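## Task

Place the 9-volt battery inside the pedal bin, then allow the bin's lid to shut.

## Robot and tools

Robot: two arms, left_arm and right_arm, each ending in a parallel gripper. Scene frame: origin at table-top height midway between the arms' nominal bases, +x pointing out over the table, +z up, left_arm on the +y side (arm names do not match image sides). Calibrated bases in the scene frame: left_arm at (+0.044, +0.354, 0) with quat_wxyz (+1.000, 0, 0, -0.012); right_arm at (+0.042, -0.329, 0) with quat_wxyz (+1.000, 0, 0, +0.021). Both bases have +z as up. Every hand position, orientation, velocity and target for an arm, and its wrist camera pose, is expressed in that arm's own base frame; fixed cameras and the table use the scene frame.

Gripper geometry: fingers point along the gripper's +z axis and open and close along its y axis. end_effector_position is the spot between the finger pads, roughly 1 cm short of the tips. Reported poses may be off by a few centimetres, and friction or weight can leave a gripper a centimetre or more from its command with no contact involved.

Row format (shared by all motion tools): one flat list of 16 numbers covering both arms, even when only one moves: left_arm x, y, z (metres, absolute position in left_arm's base frame), qw, qx, qy, qz (absolute orientation, w first, same frame), opening; then the same eight for right_arm in right_arm's base frame. Opening runs from -1 (closed) to +1 (fully open, 0.094 m). To keep an arm still, resend its last reported position and quaternion plus its desired opening every call; to keep an orientation, repeat the same target quaternion rather than copying a drifted reading. A 0 opening is a real command, so resend the present opening to leave a gripper alone.

execute_actions: actions is a list of actions; each action is a table of 1 to 15 rows, one row per 1/30 s control step, with the last row held until 15 steps (0.5 s) are used. Each target must lie within 0.6 m, along every gripper axis, of that gripper's position when the action starts, or the action is rejected for both arms. cameras picks which images come back: ["all"], [] for none, or names; omitted means all for an empty list, otherwise none. An empty actions list simply reports state and images.

move: target is one row or up to 15 rows, driven in straight lines, all sharing at most 10 s. speed is m/s (0.002 to 2.9, default 0.25; rotation capped at twice that in rad/s), one value or one per target. blend (m) rounds corners of a list; 0 stops at each point. opening_speed (0.2 or more, scale units per second) ramps fingers; use a low value when closing on fragile items. blocking=false returns after about 0.5 s while motion continues; a new move replaces a running one. Paths do not avoid obstacles or the other arm; faster motion means more lag, overshoot and harder impacts. Do not route a path near the arm's own base; go around it. The result adds a move: line giving the ending (done, off_target, moving, held, fault) and limits (paced means the sent pose was clipped, held means steps were withheld).

wait: seconds from 0 to 10; arms keep their last command and a running move carries on. stop: brakes the running move (it needs some distance). zoom_image: camera (cam_head_left, cam_head_right, cam_left_wrist, cam_right_wrist) and region [x0, y0, x1, y1] in pixels, top-left origin, no larger than 504 by 504, taken from that camera's latest image. All cameras give 672x504 images. finished_scene: scene is the current scene number; it ends the scene irreversibly, so the item must already be in the bin with the lid shut.

Controller behaviour: each step the commanded orientation is clamped to within 40 degrees of the measured one; inverse kinematics favours position. One action may fall short; each result shows a Hand target, the point the arm is actually heading for, so continue in the next call. Tiny moves may not begin. Joint ranges (rad): waist -2.618 to 3.054, shoulder 0 to 3.142, elbow 0 to 3.142 (straight at 2.901), wrist pitch -1.571 to 1.571, wrist yaw -1.571 to 1.571, wrist roll -2.094 to 2.094.

Result lines: end_effector_position and end_effector_quat_wxyz per arm; Hand target; Tool commands (current gripper commands); grip_measured (finger opening on the -1..+1 scale, reading slightly wide when empty and narrower than a hard part under full squeeze); Joint positions (last value is opening in metres); Joint velocities (may read within noise or be omitted); Joint torques (include gravity, have offsets, first three wrap at ±28 N m); motor temperatures; step readings of positions after actions. MOTOR HOT appears at 75 °C; at 90 °C an OVER-TEMPERATURE FAULT folds that arm and disables it, and at 100 °C it collapses. Holding loads, stretched poses and pushing at unreachable targets heat motors.

Gripping: fingers track the commanded opening until force limit, so grip_measured shows no contact event; to grip, command about 0.05 below the touch reading (0.11 or more for small or round parts). To release, command well above grip_measured.

Avoid: dropping items, releasing a moving object, slamming, hard hits or pushes, any contact or squeeze between the two arms (can fail the scene), letting anything fall off the table or leaving it off, and faults. Loose objects may be nudged occasionally by outside disturbances.

Each tool is called after ">>>" by a JSON object that holds its "name" and its "arguments", one argument or row to a line.

## Session

>>> {"name": "execute_actions", "arguments": {
  "actions": []
}}

Scene clock: 0.00 s.
left_arm: end_effector_position=(+0.3825, +0.0022, +0.1424) grip_measured=+1.000 end_effector_quat_wxyz=(+0.680, -0.017, +0.733, +0.016) | right_arm: end_effector_position=(+0.3770, -0.0132, +0.1415) grip_measured=+1.000 end_effector_quat_wxyz=(+0.681, +0.045, +0.730, -0.051)
Joint positions: left_arm=[-0.034 1.548 0.237 1.235 -0.08 -0.006 0.094] | right_arm=[0.049 1.551 0.218 1.263 0.185 0 0.094]
Joint velocities: within noise
Joint torques (N m): no reading
Motor temperatures (°C): left_arm=[23 25 25 21 23 22 22] | right_arm=[21 23 25 21 19 22 23]
Heat: left arm: 25 °C; right arm: 25 °C.
Hand target: left_arm +0.3836, +0.0022, +0.1460; +0.683, -0.017, +0.730, +0.016 | right_arm +0.3784, -0.0132, +0.1471; +0.687, +0.046, +0.724, -0.050
Tool commands: left_gripper/opening=+1.0 right_gripper/opening=+1.0
camera_calibration:
cam_left_wrist: T_world_to_cam=[[0.0471676, -0.998309, 0.0339691, -0.023463], [-0.379532, -0.0493678, -0.92386, 0.313287], [0.923975, 0.0306839, -0.381219, -0.193325], [0, 0, 0, 1]] pos_world=[0.298637, -0.00202505, 0.216531]
cam_right_wrist: T_world_to_cam=[[-0.172711, -0.984575, 0.0279884, 0.0425863], [-0.361294, 0.0368911, -0.931722, 0.306243], [0.916318, -0.171031, -0.362092, -0.19029], [0, 0, 0, 1]] pos_world=[0.292365, -0.00191372, 0.215239]

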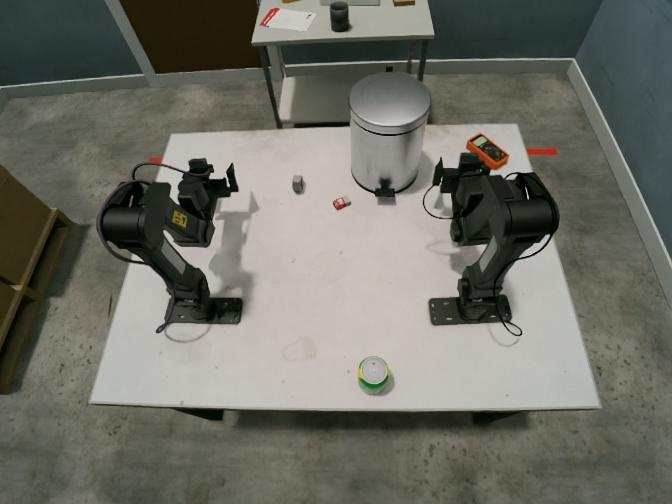

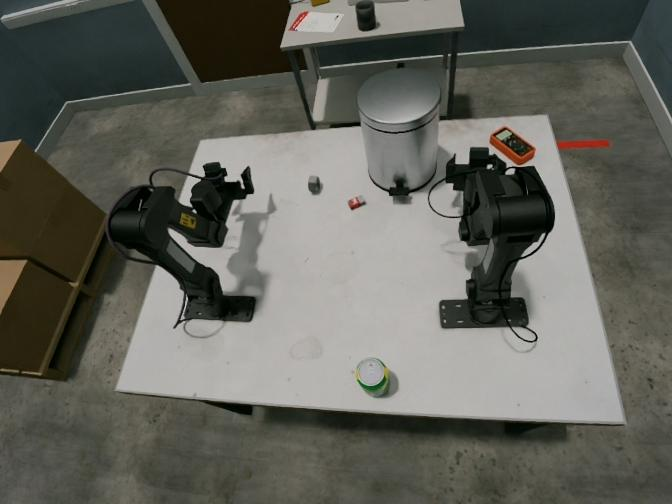

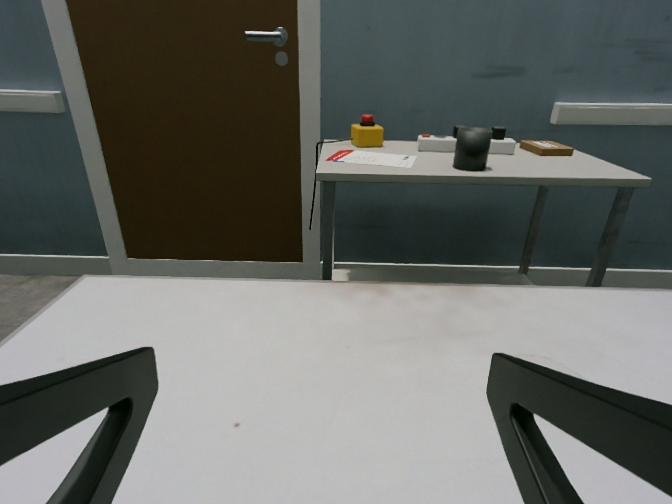

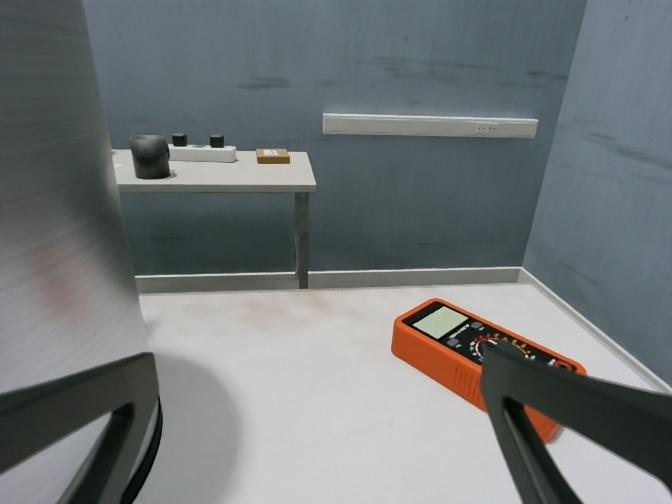

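>>> {"name": "zoom_image", "arguments": {
  "camera": "cam_head_left",
  "region": [270, 60, 450, 220]
}}

>>> {"name": "zoom_image", "arguments": {
  "camera": "cam_head_right",
  "region": [290, 150, 430, 220]
}}

Scaled by 2.800.

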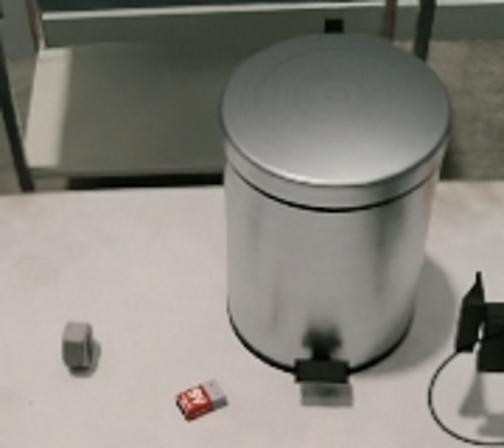

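Scaled by 3.600.

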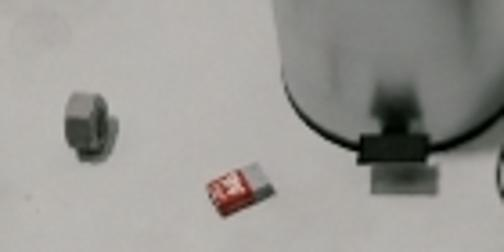

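>>> {"name": "move", "arguments": {
  "target": [0.288,-0.30,0.16,0.218,0.519,0.815,-0.139,1,0.24,0.13,0.15,0.380,-0.121,0.916,0.050,-0.95],
  "cameras": ["all"]
}}

Scene clock: 40.27 s.
left_arm: end_effector_position=(+0.2868, -0.2939, +0.1548) grip_measured=+1.000 end_effector_quat_wxyz=(+0.216, +0.512, +0.821, -0.132) | right_arm: end_effector_position=(+0.2367, +0.1271, +0.1387) grip_measured=-0.947 end_effector_quat_wxyz=(+0.370, -0.125, +0.919, +0.046)
Joint positions: left_arm=[-0.719 1.662 1.386 -0.815 0.187 0.35 0.094] | right_arm=[0.677 0.886 0.634 -0.6 0.286 0.298 0.002]
Joint torques (N m): left_arm=[-0.29 -7.04 8.62 1.05 0.24 0.12] | right_arm=[0.43 -1.18 8.29 1.31 0.19 0.08]
Heat: left arm: 26 °C; right arm: 26 °C.
Hand target: left_arm +0.2880, -0.2999, +0.1600; +0.218, +0.519, +0.815, -0.139 | right_arm +0.2399, +0.1299, +0.1499; +0.380, -0.121, +0.916, +0.050
Off the commanded pose: left_arm 0.008 m, 1 deg | right_arm 0.012 m, 1 deg.
move: off_target (right_arm)
camera_calibration:
cam_left_wrist: T_world_to_cam=[[-0.884192, -0.466892, 0.0147357, 0.111207], [-0.460515, 0.865959, -0.195043, 0.453189], [0.0783036, -0.179242, -0.980684, 0.182554], [0, 0, 0, 1]] pos_world=[0.292734, -0.3078, 0.265781]
cam_right_wrist: T_world_to_cam=[[0.246143, -0.968142, 0.0459928, 0.0528588], [-0.862465, -0.240433, -0.445361, 0.3342], [0.44223, 0.0699554, -0.894169, 0.116532], [0, 0, 0, 1]] pos_world=[0.223691, 0.123376, 0.250608]

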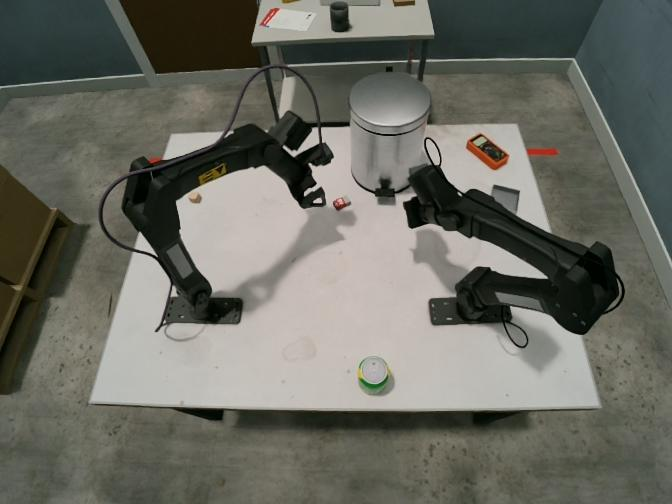

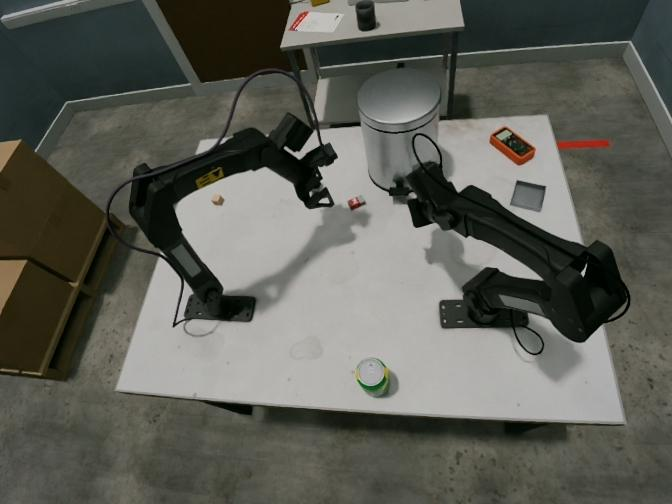

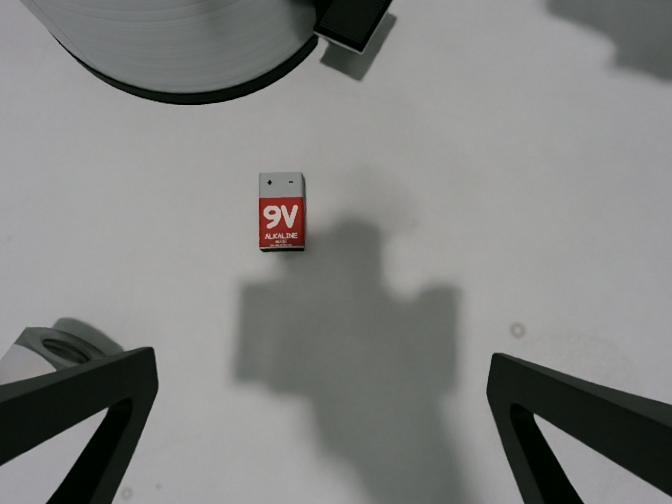

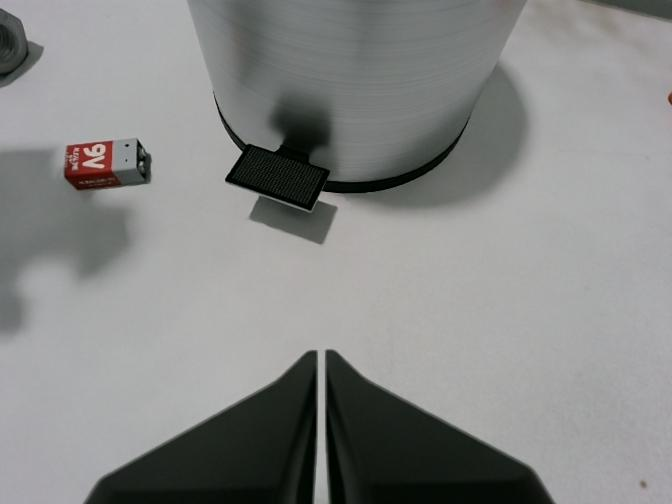

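>>> {"name": "move", "arguments": {
  "target": [
    [0.342,-0.335,0.075,0.218,0.519,0.815,-0.139,0.4,0.35,0.18,0.10,0.380,-0.121,0.916,0.050,-0.95],
    [0.355,-0.362,0.022,0.218,0.519,0.815,-0.139,0.4,0.37,0.19,0.08,0.380,-0.121,0.916,0.050,-0.95]
  ],
  "cameras": ["all"],
  "speed": [0.2,0.1]
}}

Scene clock: 59.20 s.
left_arm: end_effector_position=(+0.3523, -0.3541, +0.0264) grip_measured=+0.402 end_effector_quat_wxyz=(+0.216, +0.519, +0.816, -0.133) | right_arm: end_effector_position=(+0.3552, +0.1830, +0.0709) grip_measured=-0.947 end_effector_quat_wxyz=(+0.363, -0.123, +0.923, +0.042)
Joint positions: left_arm=[-0.722 2.106 1.45 -0.435 0.191 0.365 0.066] | right_arm=[0.569 1.568 0.794 -0.075 0.217 0.222 0.002]
Joint torques (N m): left_arm=[-0.54 -9.42 7.47 1.28 0.18 -0.07] | right_arm=[-0.51 -4.66 8.13 1.6 0.03 -0.08]
Heat: left arm: 28 °C; right arm: 27 °C.
Hand target: left_arm +0.3547, -0.3618, +0.0220; +0.218, +0.519, +0.815, -0.139 | right_arm +0.3691, +0.1894, +0.0805; +0.380, -0.121, +0.916, +0.050
Off the commanded pose: left_arm 0.009 m, 1 deg | right_arm 0.019 m, 2 deg.
move: off_target (right_arm)
camera_calibration:
cam_left_wrist: T_world_to_cam=[[-0.892549, -0.450814, 0.0110767, 0.151729], [-0.443981, 0.874187, -0.196667, 0.507587], [0.0789771, -0.180453, -0.980408, 0.0400203], [0, 0, 0, 1]] pos_world=[0.357623, -0.368102, 0.137381]
cam_right_wrist: T_world_to_cam=[[0.240485, -0.969387, 0.0495607, 0.0828789], [-0.870736, -0.238012, -0.430313, 0.421102], [0.428936, 0.0603296, -0.901318, 0.00665874], [0, 0, 0, 1]] pos_world=[0.343882, 0.180168, 0.1831]

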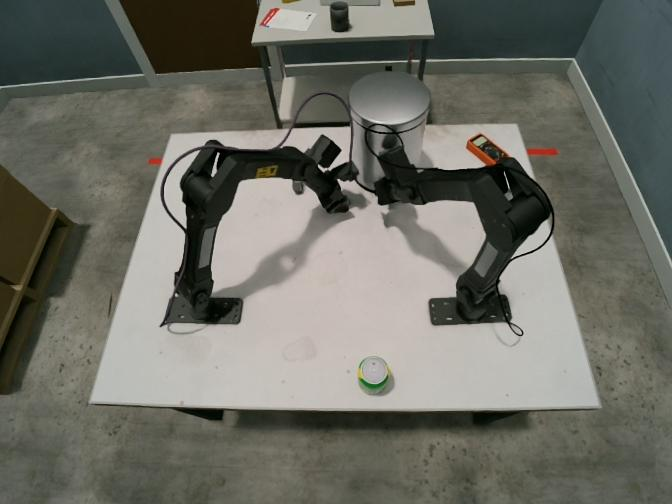

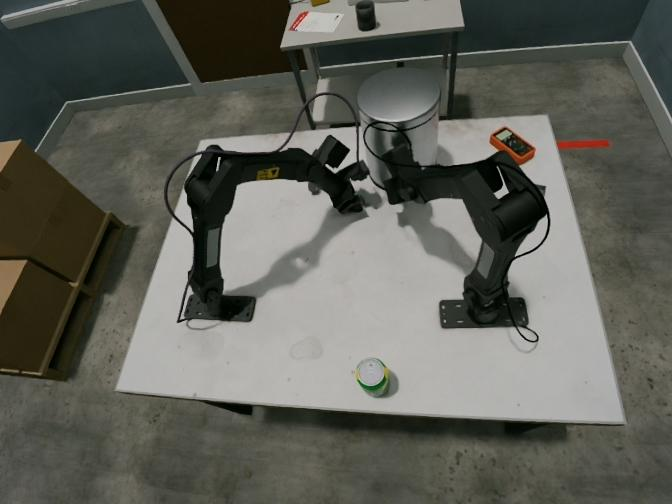

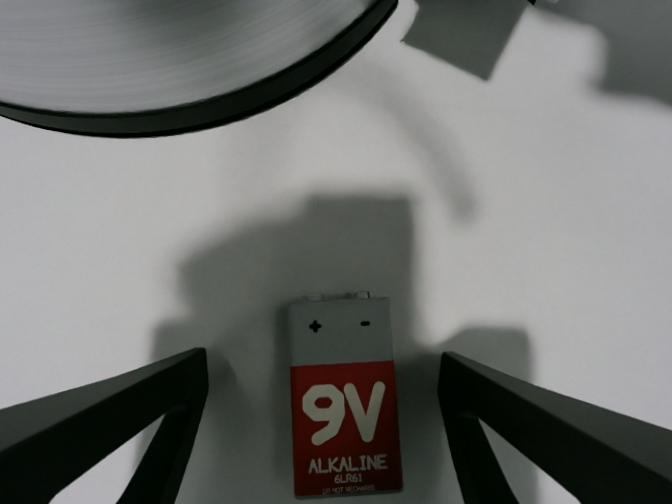

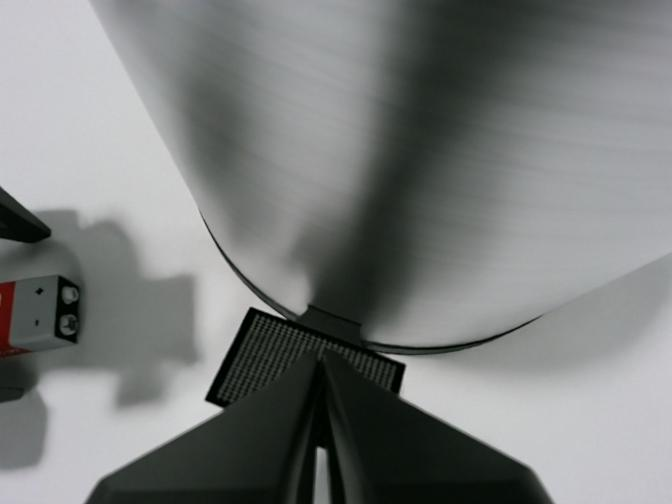

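>>> {"name": "move", "arguments": {
  "target": [
    [0.355,-0.365,0.013,0.218,0.519,0.815,-0.139,0.4,0.369,0.189,0.08,0.380,-0.121,0.916,0.050,-0.95],
    [0.355,-0.365,0.013,0.218,0.519,0.815,-0.139,-0.65,0.369,0.189,0.08,0.380,-0.121,0.916,0.050,-0.95],
    [0.33,-0.30,0.12,0.218,0.519,0.815,-0.139,-0.65,0.369,0.189,0.08,0.380,-0.121,0.916,0.050,-0.95]
  ],
  "opening_speed": 0.8,
  "speed": [0.08,0.1,0.2],
  "cameras": ["all"]
}}

Scene clock: 70.27 s.
left_arm: end_effector_position=(+0.3308, -0.2981, +0.1088) grip_measured=-0.459 end_effector_quat_wxyz=(+0.208, +0.514, +0.822, -0.131) | right_arm: end_effector_position=(+0.3553, +0.1831, +0.0710) grip_measured=-0.947 end_effector_quat_wxyz=(+0.363, -0.123, +0.923, +0.042)
Joint positions: left_arm=[-0.649 1.837 1.419 -0.703 0.218 0.419 0.025] | right_arm=[0.569 1.568 0.794 -0.075 0.217 0.222 0.002]
Joint torques (N m): left_arm=[0.17 -11.62 6.6 1.05 0.3 0.13] | right_arm=[-0.64 -4.92 7.75 1.65 0.01 -0.09]
Heat: left arm: 27 °C; right arm: 28 °C.
Hand target: left_arm +0.3300, -0.3000, +0.1198; +0.218, +0.519, +0.815, -0.139 | right_arm +0.3683, +0.1886, +0.0805; +0.380, -0.121, +0.916, +0.050
Off the commanded pose: left_arm 0.011 m, 2 deg | right_arm 0.017 m, 2 deg.
move: off_target (left_arm, right_arm); target 2's new opening was sent with left_arm's hand 0.014 m and 1 deg from that target
camera_calibration:
cam_left_wrist: T_world_to_cam=[[-0.885892, -0.463493, 0.0192409, 0.149935], [-0.459098, 0.870034, -0.179636, 0.467149], [0.0665198, -0.167971, -0.983545, 0.140756], [0, 0, 0, 1]] pos_world=[0.33793, -0.313299, 0.219472]
cam_right_wrist: T_world_to_cam=[[0.240429, -0.969415, 0.0492793, 0.0829262], [-0.870458, -0.237795, -0.430994, 0.421223], [0.42953, 0.0607276, -0.901008, 0.00637313], [0, 0, 0, 1]] pos_world=[0.343982, 0.180168, 0.1832]

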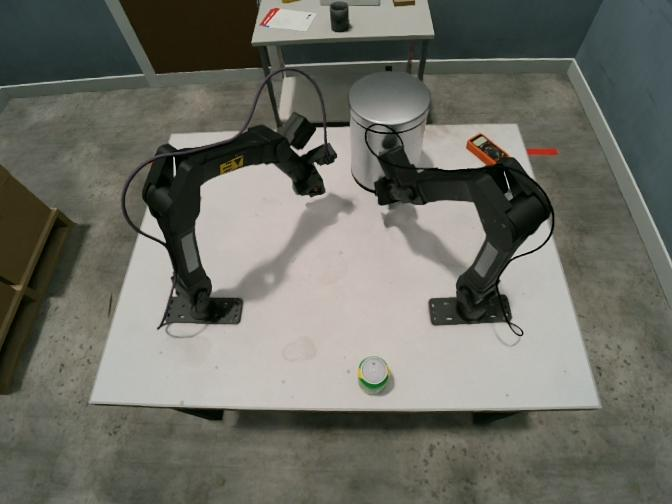

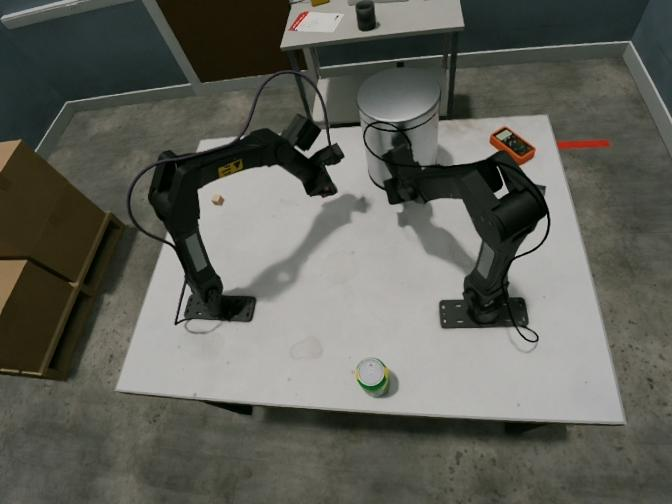

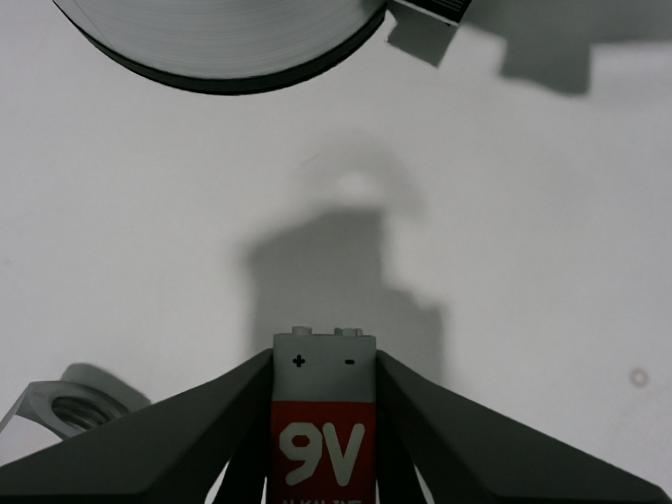

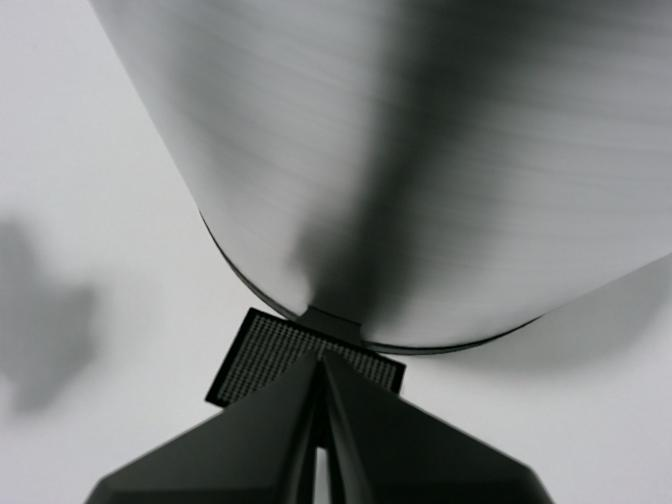

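>>> {"name": "move", "arguments": {
  "target": [0.34,-0.29,0.36,0.351,0.369,0.847,-0.153,-0.65,0.369,0.189,0.008,0.380,-0.121,0.916,0.050,-0.95],
  "speed": 0.15,
  "cameras": ["all"]
}}

Scene clock: 80.20 s.
left_arm: end_effector_position=(+0.3403, -0.2874, +0.3540) grip_measured=-0.459 end_effector_quat_wxyz=(+0.346, +0.371, +0.849, -0.150) | right_arm: end_effector_position=(+0.3747, +0.2073, +0.0505) grip_measured=-0.948 end_effector_quat_wxyz=(+0.435, -0.135, +0.887, +0.073)
Joint positions: left_arm=[-0.658 1.78 2.204 -1.228 0.114 0.12 0.025] | right_arm=[0.593 1.708 0.691 0.34 0.216 0.187 0.002]
Joint torques (N m): left_arm=[-0.59 -7.77 7.62 1.47 0.05 -0.08] | right_arm=[-2.14 -1.94 4.25 1.04 0.03 0.35]
Heat: left arm: 29 °C; right arm: 28 °C.
Hand target: left_arm +0.3399, -0.2899, +0.3600; +0.351, +0.369, +0.847, -0.153 | right_arm +0.3653, +0.1880, +0.0112; +0.381, -0.120, +0.915, +0.050
Off the commanded pose: left_arm 0.007 m, 1 deg | right_arm 0.047 m, 8 deg.
move: off_target (right_arm)
camera_calibration:
cam_left_wrist: T_world_to_cam=[[-0.717478, -0.696192, 0.0232711, 0.0329389], [-0.632253, 0.636834, -0.441247, 0.590828], [0.292373, -0.331298, -0.897084, 0.228746], [0, 0, 0, 1]] pos_world=[0.330307, -0.277545, 0.465139]
cam_right_wrist: T_world_to_cam=[[0.280271, -0.959699, 0.0206258, 0.0873162], [-0.783143, -0.241029, -0.573229, 0.410143], [0.555099, 0.144506, -0.819136, -0.0904795], [0, 0, 0, 1]] pos_world=[0.346953, 0.195729, 0.15919]

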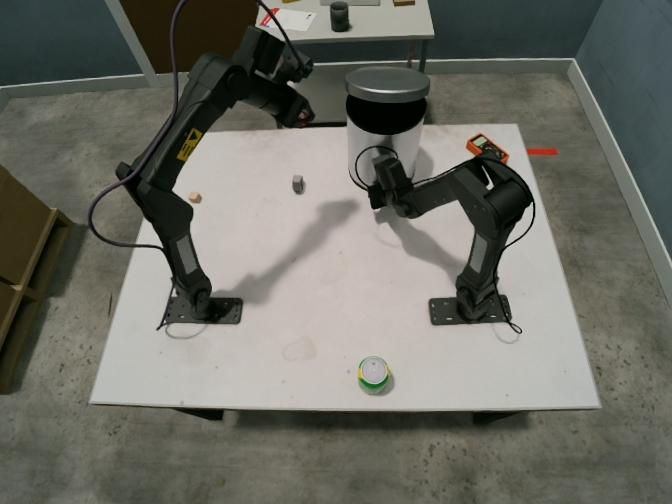

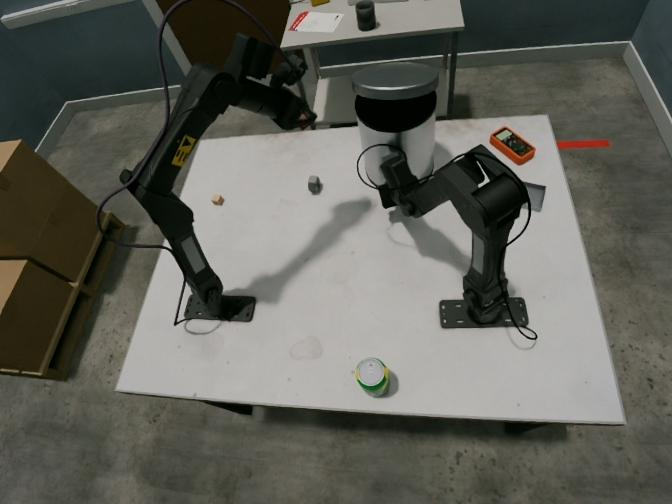

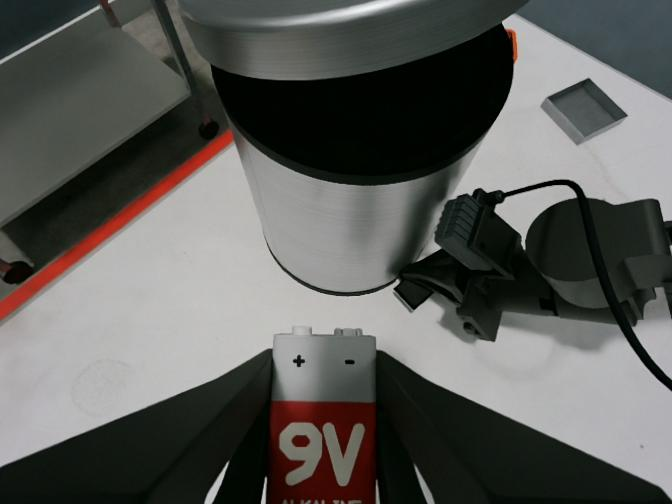

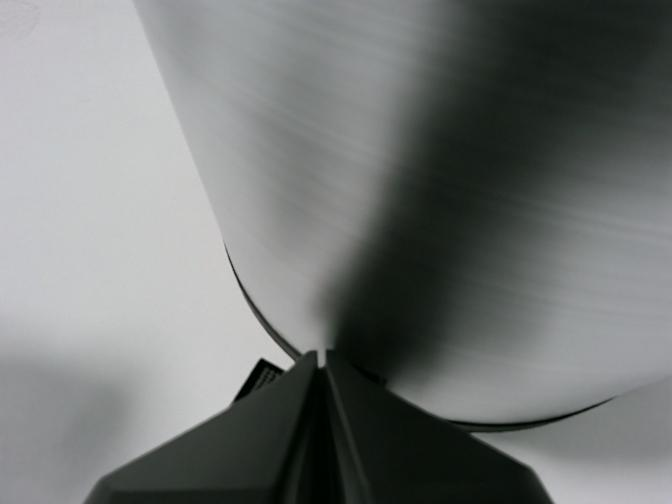

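>>> {"name": "move", "arguments": {
  "target": [
    [0.34,-0.29,0.36,0.351,0.369,0.847,-0.153,-0.65,0.345,0.180,0.10,0.380,-0.121,0.916,0.050,-0.95],
    [0.34,-0.29,0.36,0.351,0.369,0.847,-0.153,-0.65,0.357,0.183,0.07,0.380,-0.121,0.916,0.050,-0.95],
    [0.36,-0.31,0.38,0.351,0.369,0.847,-0.153,-0.65,0.343,0.174,0.0,0.380,-0.121,0.916,0.050,-0.95]
  ],
  "speed": 0.08,
  "cameras": ["all"]
}}

Scene clock: 96.80 s.
left_arm: end_effector_position=(+0.3597, -0.3067, +0.3804) grip_measured=-0.459 end_effector_quat_wxyz=(+0.357, +0.369, +0.844, -0.153) | right_arm: end_effector_position=(+0.3578, +0.1853, +0.0321) grip_measured=-0.948 end_effector_quat_wxyz=(+0.426, -0.112, +0.895, +0.072)
Joint positions: left_arm=[-0.668 2.107 2.842 -1.514 0.108 0.112 0.025] | right_arm=[0.57 1.685 0.581 0.406 0.216 0.22 0.002]
Joint torques (N m): left_arm=[-0.61 -8.69 6.11 1.5 0.04 -0.07] | right_arm=[-0.35 -3.77 2.92 1.05 0.03 -0.02]
Heat: left arm: 28 °C; right arm: 27 °C.
Hand target: left_arm +0.3597, -0.3099, +0.3796; +0.356, +0.368, +0.845, -0.155 | right_arm +0.3417, +0.1734, +0.0020; +0.380, -0.121, +0.916, +0.050
Off the commanded pose: left_arm 0.003 m, 1 deg | right_arm 0.037 m, 6 deg.
elbow stopped short (left arm): the move would have taken joint 3 (elbow) straighter than the controller allows.
move: off_target (right_arm)
camera_calibration:
cam_left_wrist: T_world_to_cam=[[-0.717373, -0.696374, 0.0209849, 0.0336675], [-0.624374, 0.629255, -0.462813, 0.630069], [0.309086, -0.345112, -0.886207, 0.225969], [0, 0, 0, 1]] pos_world=[0.347706, -0.295044, 0.491153]
cam_right_wrist: T_world_to_cam=[[0.240155, -0.970733, 0.00171068, 0.088365], [-0.807048, -0.200638, -0.555353, 0.381509], [0.539443, 0.13199, -0.831613, -0.0846121], [0, 0, 0, 1]] pos_world=[0.332319, 0.173492, 0.141357]

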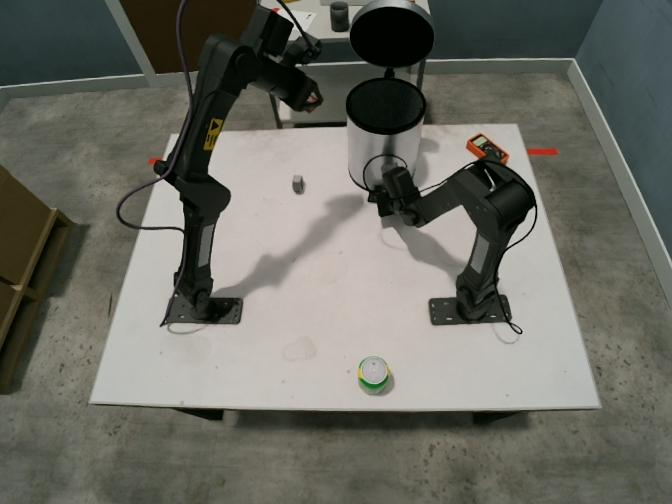

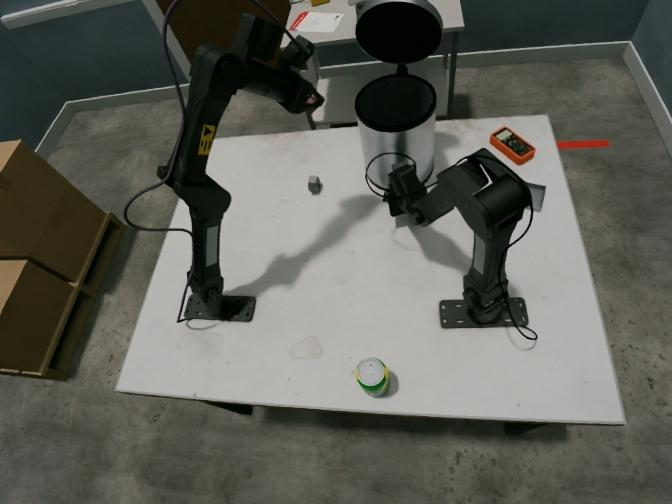

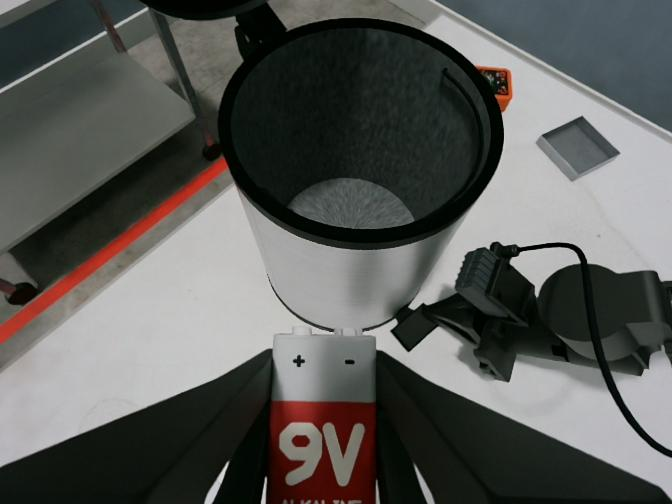

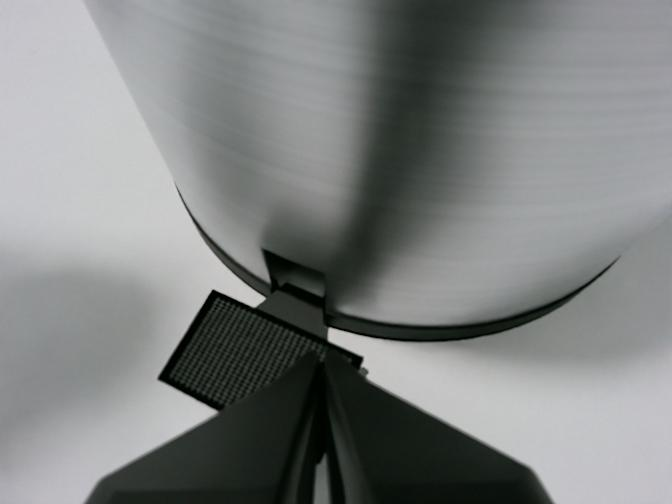

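>>> {"name": "move", "arguments": {
  "target": [
    [0.37,-0.365,0.36,0.517,0.314,0.767,-0.212,-0.65,0.343,0.174,0.0,0.380,-0.121,0.916,0.050,-0.95],
    [0.452,-0.446,0.32,0.517,0.314,0.767,-0.212,-0.65,0.343,0.174,0.0,0.380,-0.121,0.916,0.050,-0.95]
  ],
  "speed": 0.18,
  "blend": 0.03,
  "cameras": ["all"]
}}

Scene clock: 112.00 s.
left_arm: end_effector_position=(+0.4503, -0.4414, +0.3142) grip_measured=-0.459 end_effector_quat_wxyz=(+0.512, +0.319, +0.770, -0.208) | right_arm: end_effector_position=(+0.3578, +0.1853, +0.0321) grip_measured=-0.948 end_effector_quat_wxyz=(+0.426, -0.112, +0.895, +0.072)
Joint positions: left_arm=[-0.776 2.124 2.157 -0.433 0.002 0.008 0.025] | right_arm=[0.57 1.685 0.581 0.406 0.216 0.22 0.002]
Joint torques (N m): left_arm=[-0.53 -11.56 9.37 1.88 -0.04 -0.09] | right_arm=[-0.35 -3.62 2.96 1.05 0.04 -0.02]
Motor temperatures (°C): left_arm=[23 28 26 26 23 22 23] | right_arm=[21 23 26 24 19 22 23]
Heat: left arm: 28 °C; right arm: 26 °C.
Hand target: left_arm +0.4517, -0.4458, +0.3199; +0.518, +0.314, +0.767, -0.212 | right_arm +0.3417, +0.1734, +0.0020; +0.380, -0.121, +0.916, +0.050
Off the commanded pose: left_arm 0.008 m, 1 deg | right_arm 0.037 m, 6 deg.
move: off_target (right_arm)
camera_calibration:
cam_left_wrist: T_world_to_cam=[[-0.695759, -0.71781, 0.0258418, -0.0145014], [-0.485088, 0.443044, -0.753924, 0.687305], [0.529725, -0.537085, -0.656453, -0.163424], [0, 0, 0, 1]] pos_world=[0.409884, -0.402688, 0.411271]
cam_right_wrist: T_world_to_cam=[[0.240155, -0.970733, 0.00171068, 0.088365], [-0.807048, -0.200638, -0.555353, 0.381509], [0.539443, 0.13199, -0.831613, -0.0846121], [0, 0, 0, 1]] pos_world=[0.332319, 0.173492, 0.141357]

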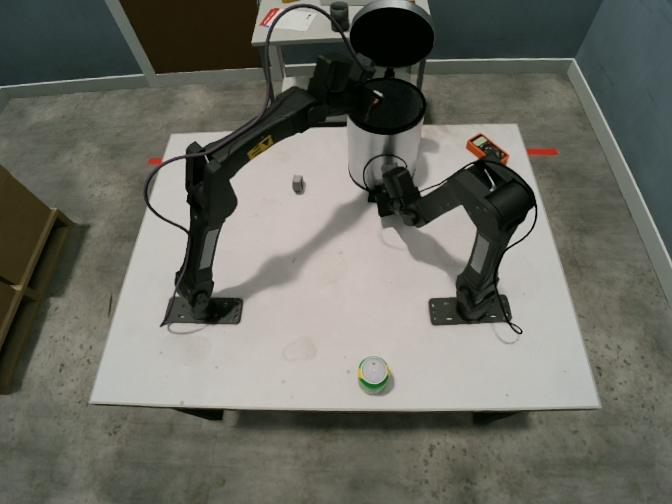

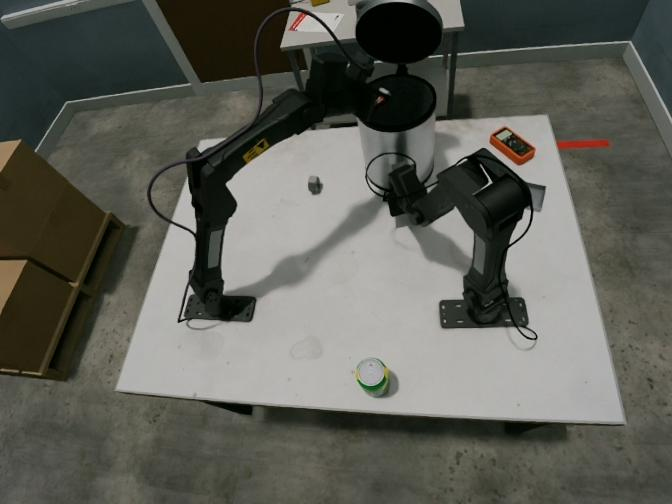

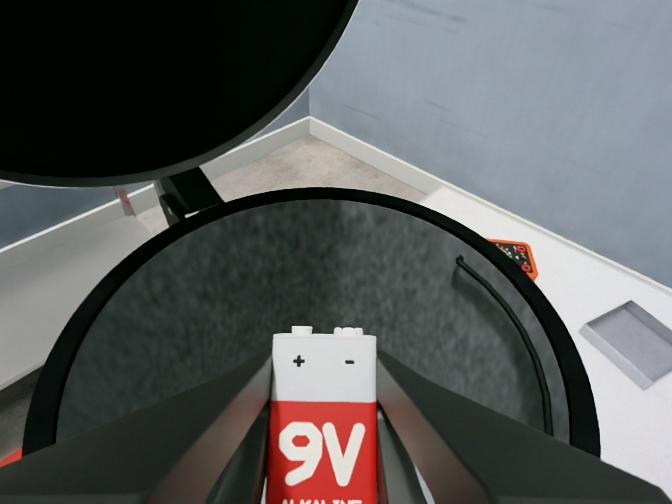

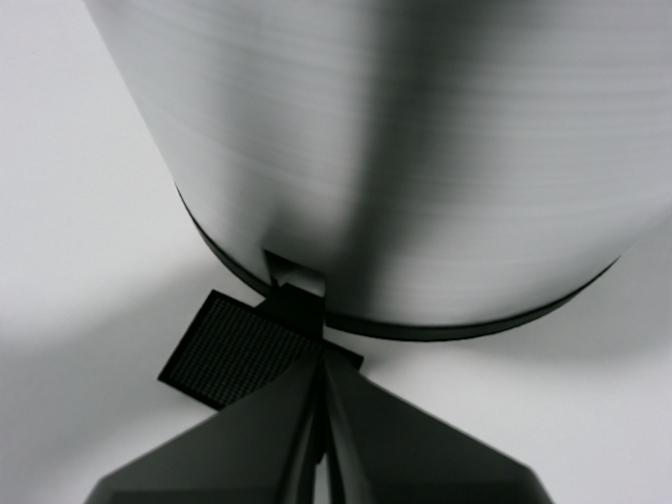

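>>> {"name": "move", "arguments": {
  "target": [
    [0.48,-0.473,0.31,0.316,0.356,0.869,-0.130,-0.65,0.343,0.174,0.0,0.380,-0.121,0.916,0.050,-0.95],
    [0.487,-0.480,0.23,0.316,0.356,0.869,-0.130,-0.65,0.343,0.174,0.0,0.380,-0.121,0.916,0.050,-0.95]
  ],
  "speed": 0.15,
  "cameras": ["all"]
}}

Scene clock: 124.23 s.
left_arm: end_effector_position=(+0.4864, -0.4759, +0.2553) grip_measured=-0.459 end_effector_quat_wxyz=(+0.462, +0.325, +0.803, -0.191) | right_arm: end_effector_position=(+0.3578, +0.1853, +0.0321) grip_measured=-0.948 end_effector_quat_wxyz=(+0.426, -0.112, +0.895, +0.072)
Joint positions: left_arm=[-0.776 2.587 2.851 -0.787 0.001 -0.007 0.025] | right_arm=[0.57 1.685 0.581 0.406 0.216 0.22 0.002]
Joint torques (N m): left_arm=[-0.43 -12 7.32 1.55 0.01 0.08] | right_arm=[-0.35 -3.64 2.95 1.05 0.03 -0.02]
Heat: left arm: 28 °C; right arm: 26 °C.
Hand target: left_arm +0.4860, -0.4791, +0.2297; +0.442, +0.333, +0.813, -0.182 | right_arm +0.3417, +0.1733, +0.0020; +0.380, -0.121, +0.916, +0.050
Off the commanded pose: left_arm 0.026 m, 20 deg | right_arm 0.037 m, 6 deg.
elbow stopped short (left arm): the move would have taken joint 3 (elbow) straighter than the controller allows.
move: off_target (left_arm, right_arm)
camera_calibration:
cam_left_wrist: T_world_to_cam=[[-0.686378, -0.726311, 0.0368494, -0.0241241], [-0.557838, 0.493306, -0.667432, 0.712938], [0.466585, -0.478667, -0.743759, -0.158953], [0, 0, 0, 1]] pos_world=[0.455311, -0.445304, 0.358504]
cam_right_wrist: T_world_to_cam=[[0.240155, -0.970733, 0.00171068, 0.088365], [-0.807048, -0.200638, -0.555353, 0.381509], [0.539443, 0.13199, -0.831613, -0.0846121], [0, 0, 0, 1]] pos_world=[0.332319, 0.173492, 0.141357]

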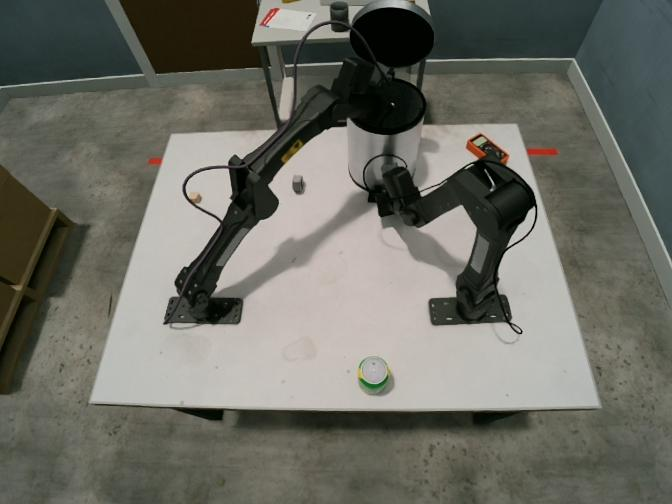

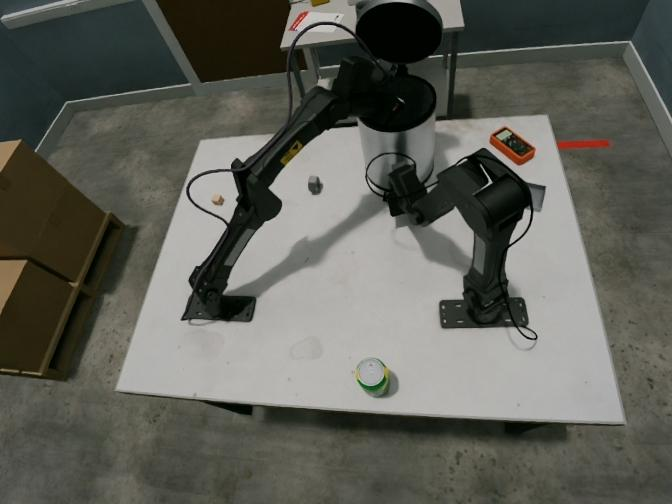

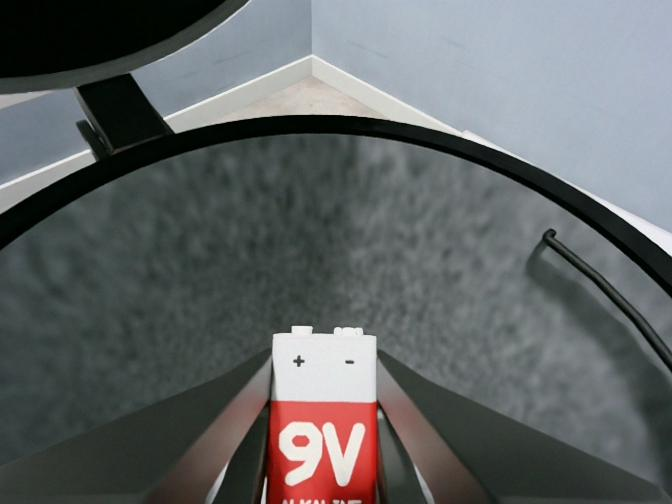

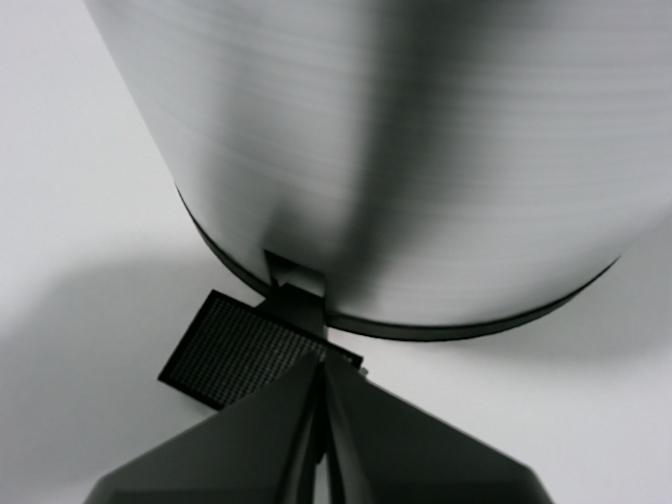

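>>> {"name": "move", "arguments": {
  "target": [
    [0.487,-0.480,0.255,0.462,0.325,0.803,-0.191,0.1,0.343,0.174,0.0,0.380,-0.121,0.916,0.050,-0.95],
    [0.45,-0.44,0.33,0.50,0.314,0.775,-0.205,0.1,0.343,0.174,0.0,0.380,-0.121,0.916,0.050,-0.95],
    [0.33,-0.28,0.36,0.50,0.314,0.775,-0.205,0.1,0.343,0.174,0.0,0.380,-0.121,0.916,0.050,-0.95]
  ],
  "speed": 0.2
}}

>>> {"name": "move", "arguments": {
  "target": [
    [0.33,-0.28,0.36,0.50,0.314,0.775,-0.205,0.1,0.348,0.178,0.085,0.380,-0.121,0.916,0.050,-0.95],
    [0.33,-0.28,0.36,0.50,0.314,0.775,-0.205,0.1,0.30,0.16,0.12,0.380,-0.121,0.916,0.050,-0.95]
  ],
  "speed": [0.04,0.15],
  "cameras": ["all"]
}}

Scene clock: 133.87 s.
left_arm: end_effector_position=(+0.3326, -0.2828, +0.3631) grip_measured=+0.098 end_effector_quat_wxyz=(+0.506, +0.310, +0.778, -0.208) | right_arm: end_effector_position=(+0.3578, +0.1853, +0.0321) grip_measured=-0.948 end_effector_quat_wxyz=(+0.426, -0.112, +0.895, +0.072)
Joint positions: left_arm=[-0.67 1.388 1.492 -0.519 0.091 0.03 0.052] | right_arm=[0.57 1.685 0.581 0.406 0.216 0.22 0.002]
Joint torques (N m): left_arm=[0.35 -6.83 5.56 1.78 0.11 0.12] | right_arm=[-0.34 -3.62 2.97 1.06 0.04 -0.03]
Heat: left arm: 29 °C; right arm: 26 °C.
Hand target: left_arm +0.3300, -0.2801, +0.3600; +0.502, +0.315, +0.778, -0.206 | right_arm +0.3417, +0.1733, +0.0020; +0.380, -0.121, +0.916, +0.050
Off the commanded pose: left_arm 0.005 m, 1 deg | right_arm 0.037 m, 6 deg.
elbow stopped short (left arm): the move would have taken joint 3 (elbow) straighter than the controller allows.
move: off_target (right_arm)
camera_calibration:
cam_left_wrist: T_world_to_cam=[[-0.683144, -0.729118, 0.041252, 0.00322366], [-0.507627, 0.433493, -0.744579, 0.598288], [0.525003, -0.529596, -0.666258, 0.0234522], [0, 0, 0, 1]] pos_world=[0.293597, -0.244583, 0.460966]
cam_right_wrist: T_world_to_cam=[[0.240155, -0.970733, 0.00171068, 0.088365], [-0.807048, -0.200638, -0.555353, 0.381509], [0.539443, 0.13199, -0.831613, -0.0846121], [0, 0, 0, 1]] pos_world=[0.332319, 0.173492, 0.141357]

Scene clock: 137.20 s.
left_arm: end_effector_position=(+0.3325, -0.2829, +0.3631) grip_measured=+0.098 end_effector_quat_wxyz=(+0.506, +0.311, +0.778, -0.208) | right_arm: end_effector_position=(+0.3024, +0.1624, +0.1180) grip_measured=-0.948 end_effector_quat_wxyz=(+0.376, -0.124, +0.917, +0.053)
Joint positions: left_arm=[-0.67 1.388 1.492 -0.519 0.092 0.03 0.052] | right_arm=[0.611 1.234 0.706 -0.292 0.234 0.249 0.002]
Joint torques (N m): left_arm=[0.35 -6.82 5.53 1.78 0.11 0.12] | right_arm=[0.43 -5.27 5.23 1.37 0.23 0.07]
Heat: left arm: 28 °C; right arm: 26 °C.
Hand target: left_arm +0.3300, -0.2801, +0.3600; +0.502, +0.315, +0.778, -0.206 | right_arm +0.3001, +0.1601, +0.1200; +0.380, -0.121, +0.916, +0.050
Off the commanded pose: left_arm 0.005 m, 1 deg | right_arm 0.004 m, 1 deg.
move: done
camera_calibration:
cam_left_wrist: T_world_to_cam=[[-0.683764, -0.728542, 0.0411532, 0.00352313], [-0.507204, 0.433971, -0.744589, 0.598235], [0.524605, -0.529996, -0.666253, 0.0235213], [0, 0, 0, 1]] pos_world=[0.293497, -0.244583, 0.460966]
cam_right_wrist: T_world_to_cam=[[0.249614, -0.967762, 0.0336242, 0.0721861], [-0.85639, -0.236829, -0.458812, 0.389316], [0.451984, 0.0857302, -0.887897, 0.0603799], [0, 0, 0, 1]] pos_world=[0.288097, 0.156884, 0.229807]

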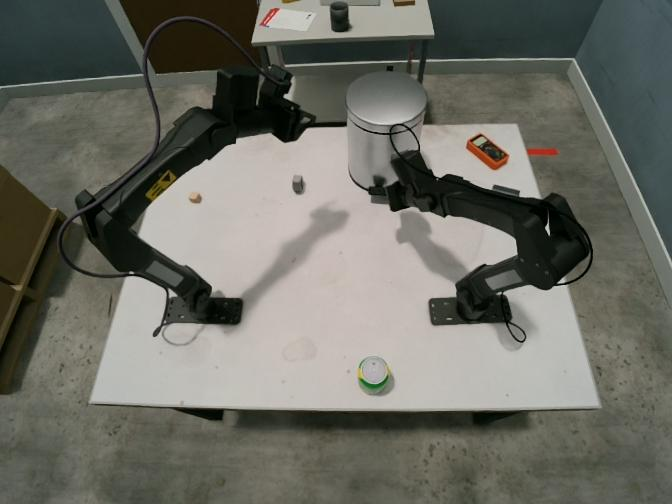

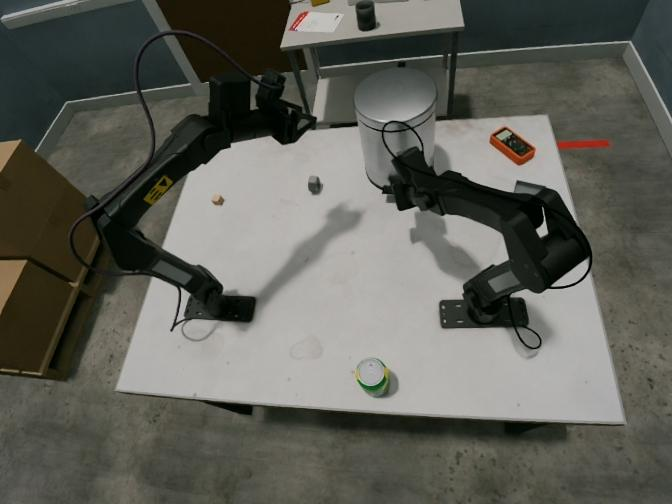

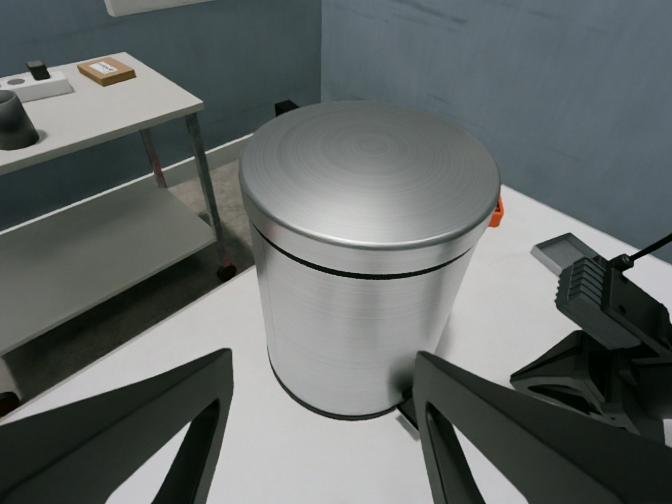

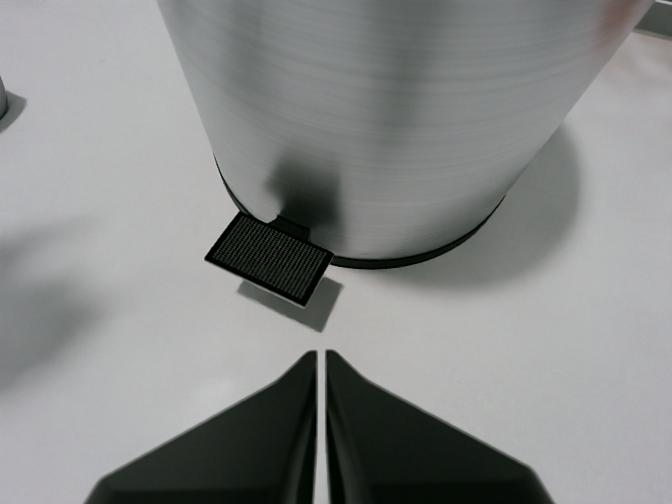

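Done.

>>> {"name": "finished_scene", "arguments": {
  "scene": 2
}}

The scene is finished: the task was done.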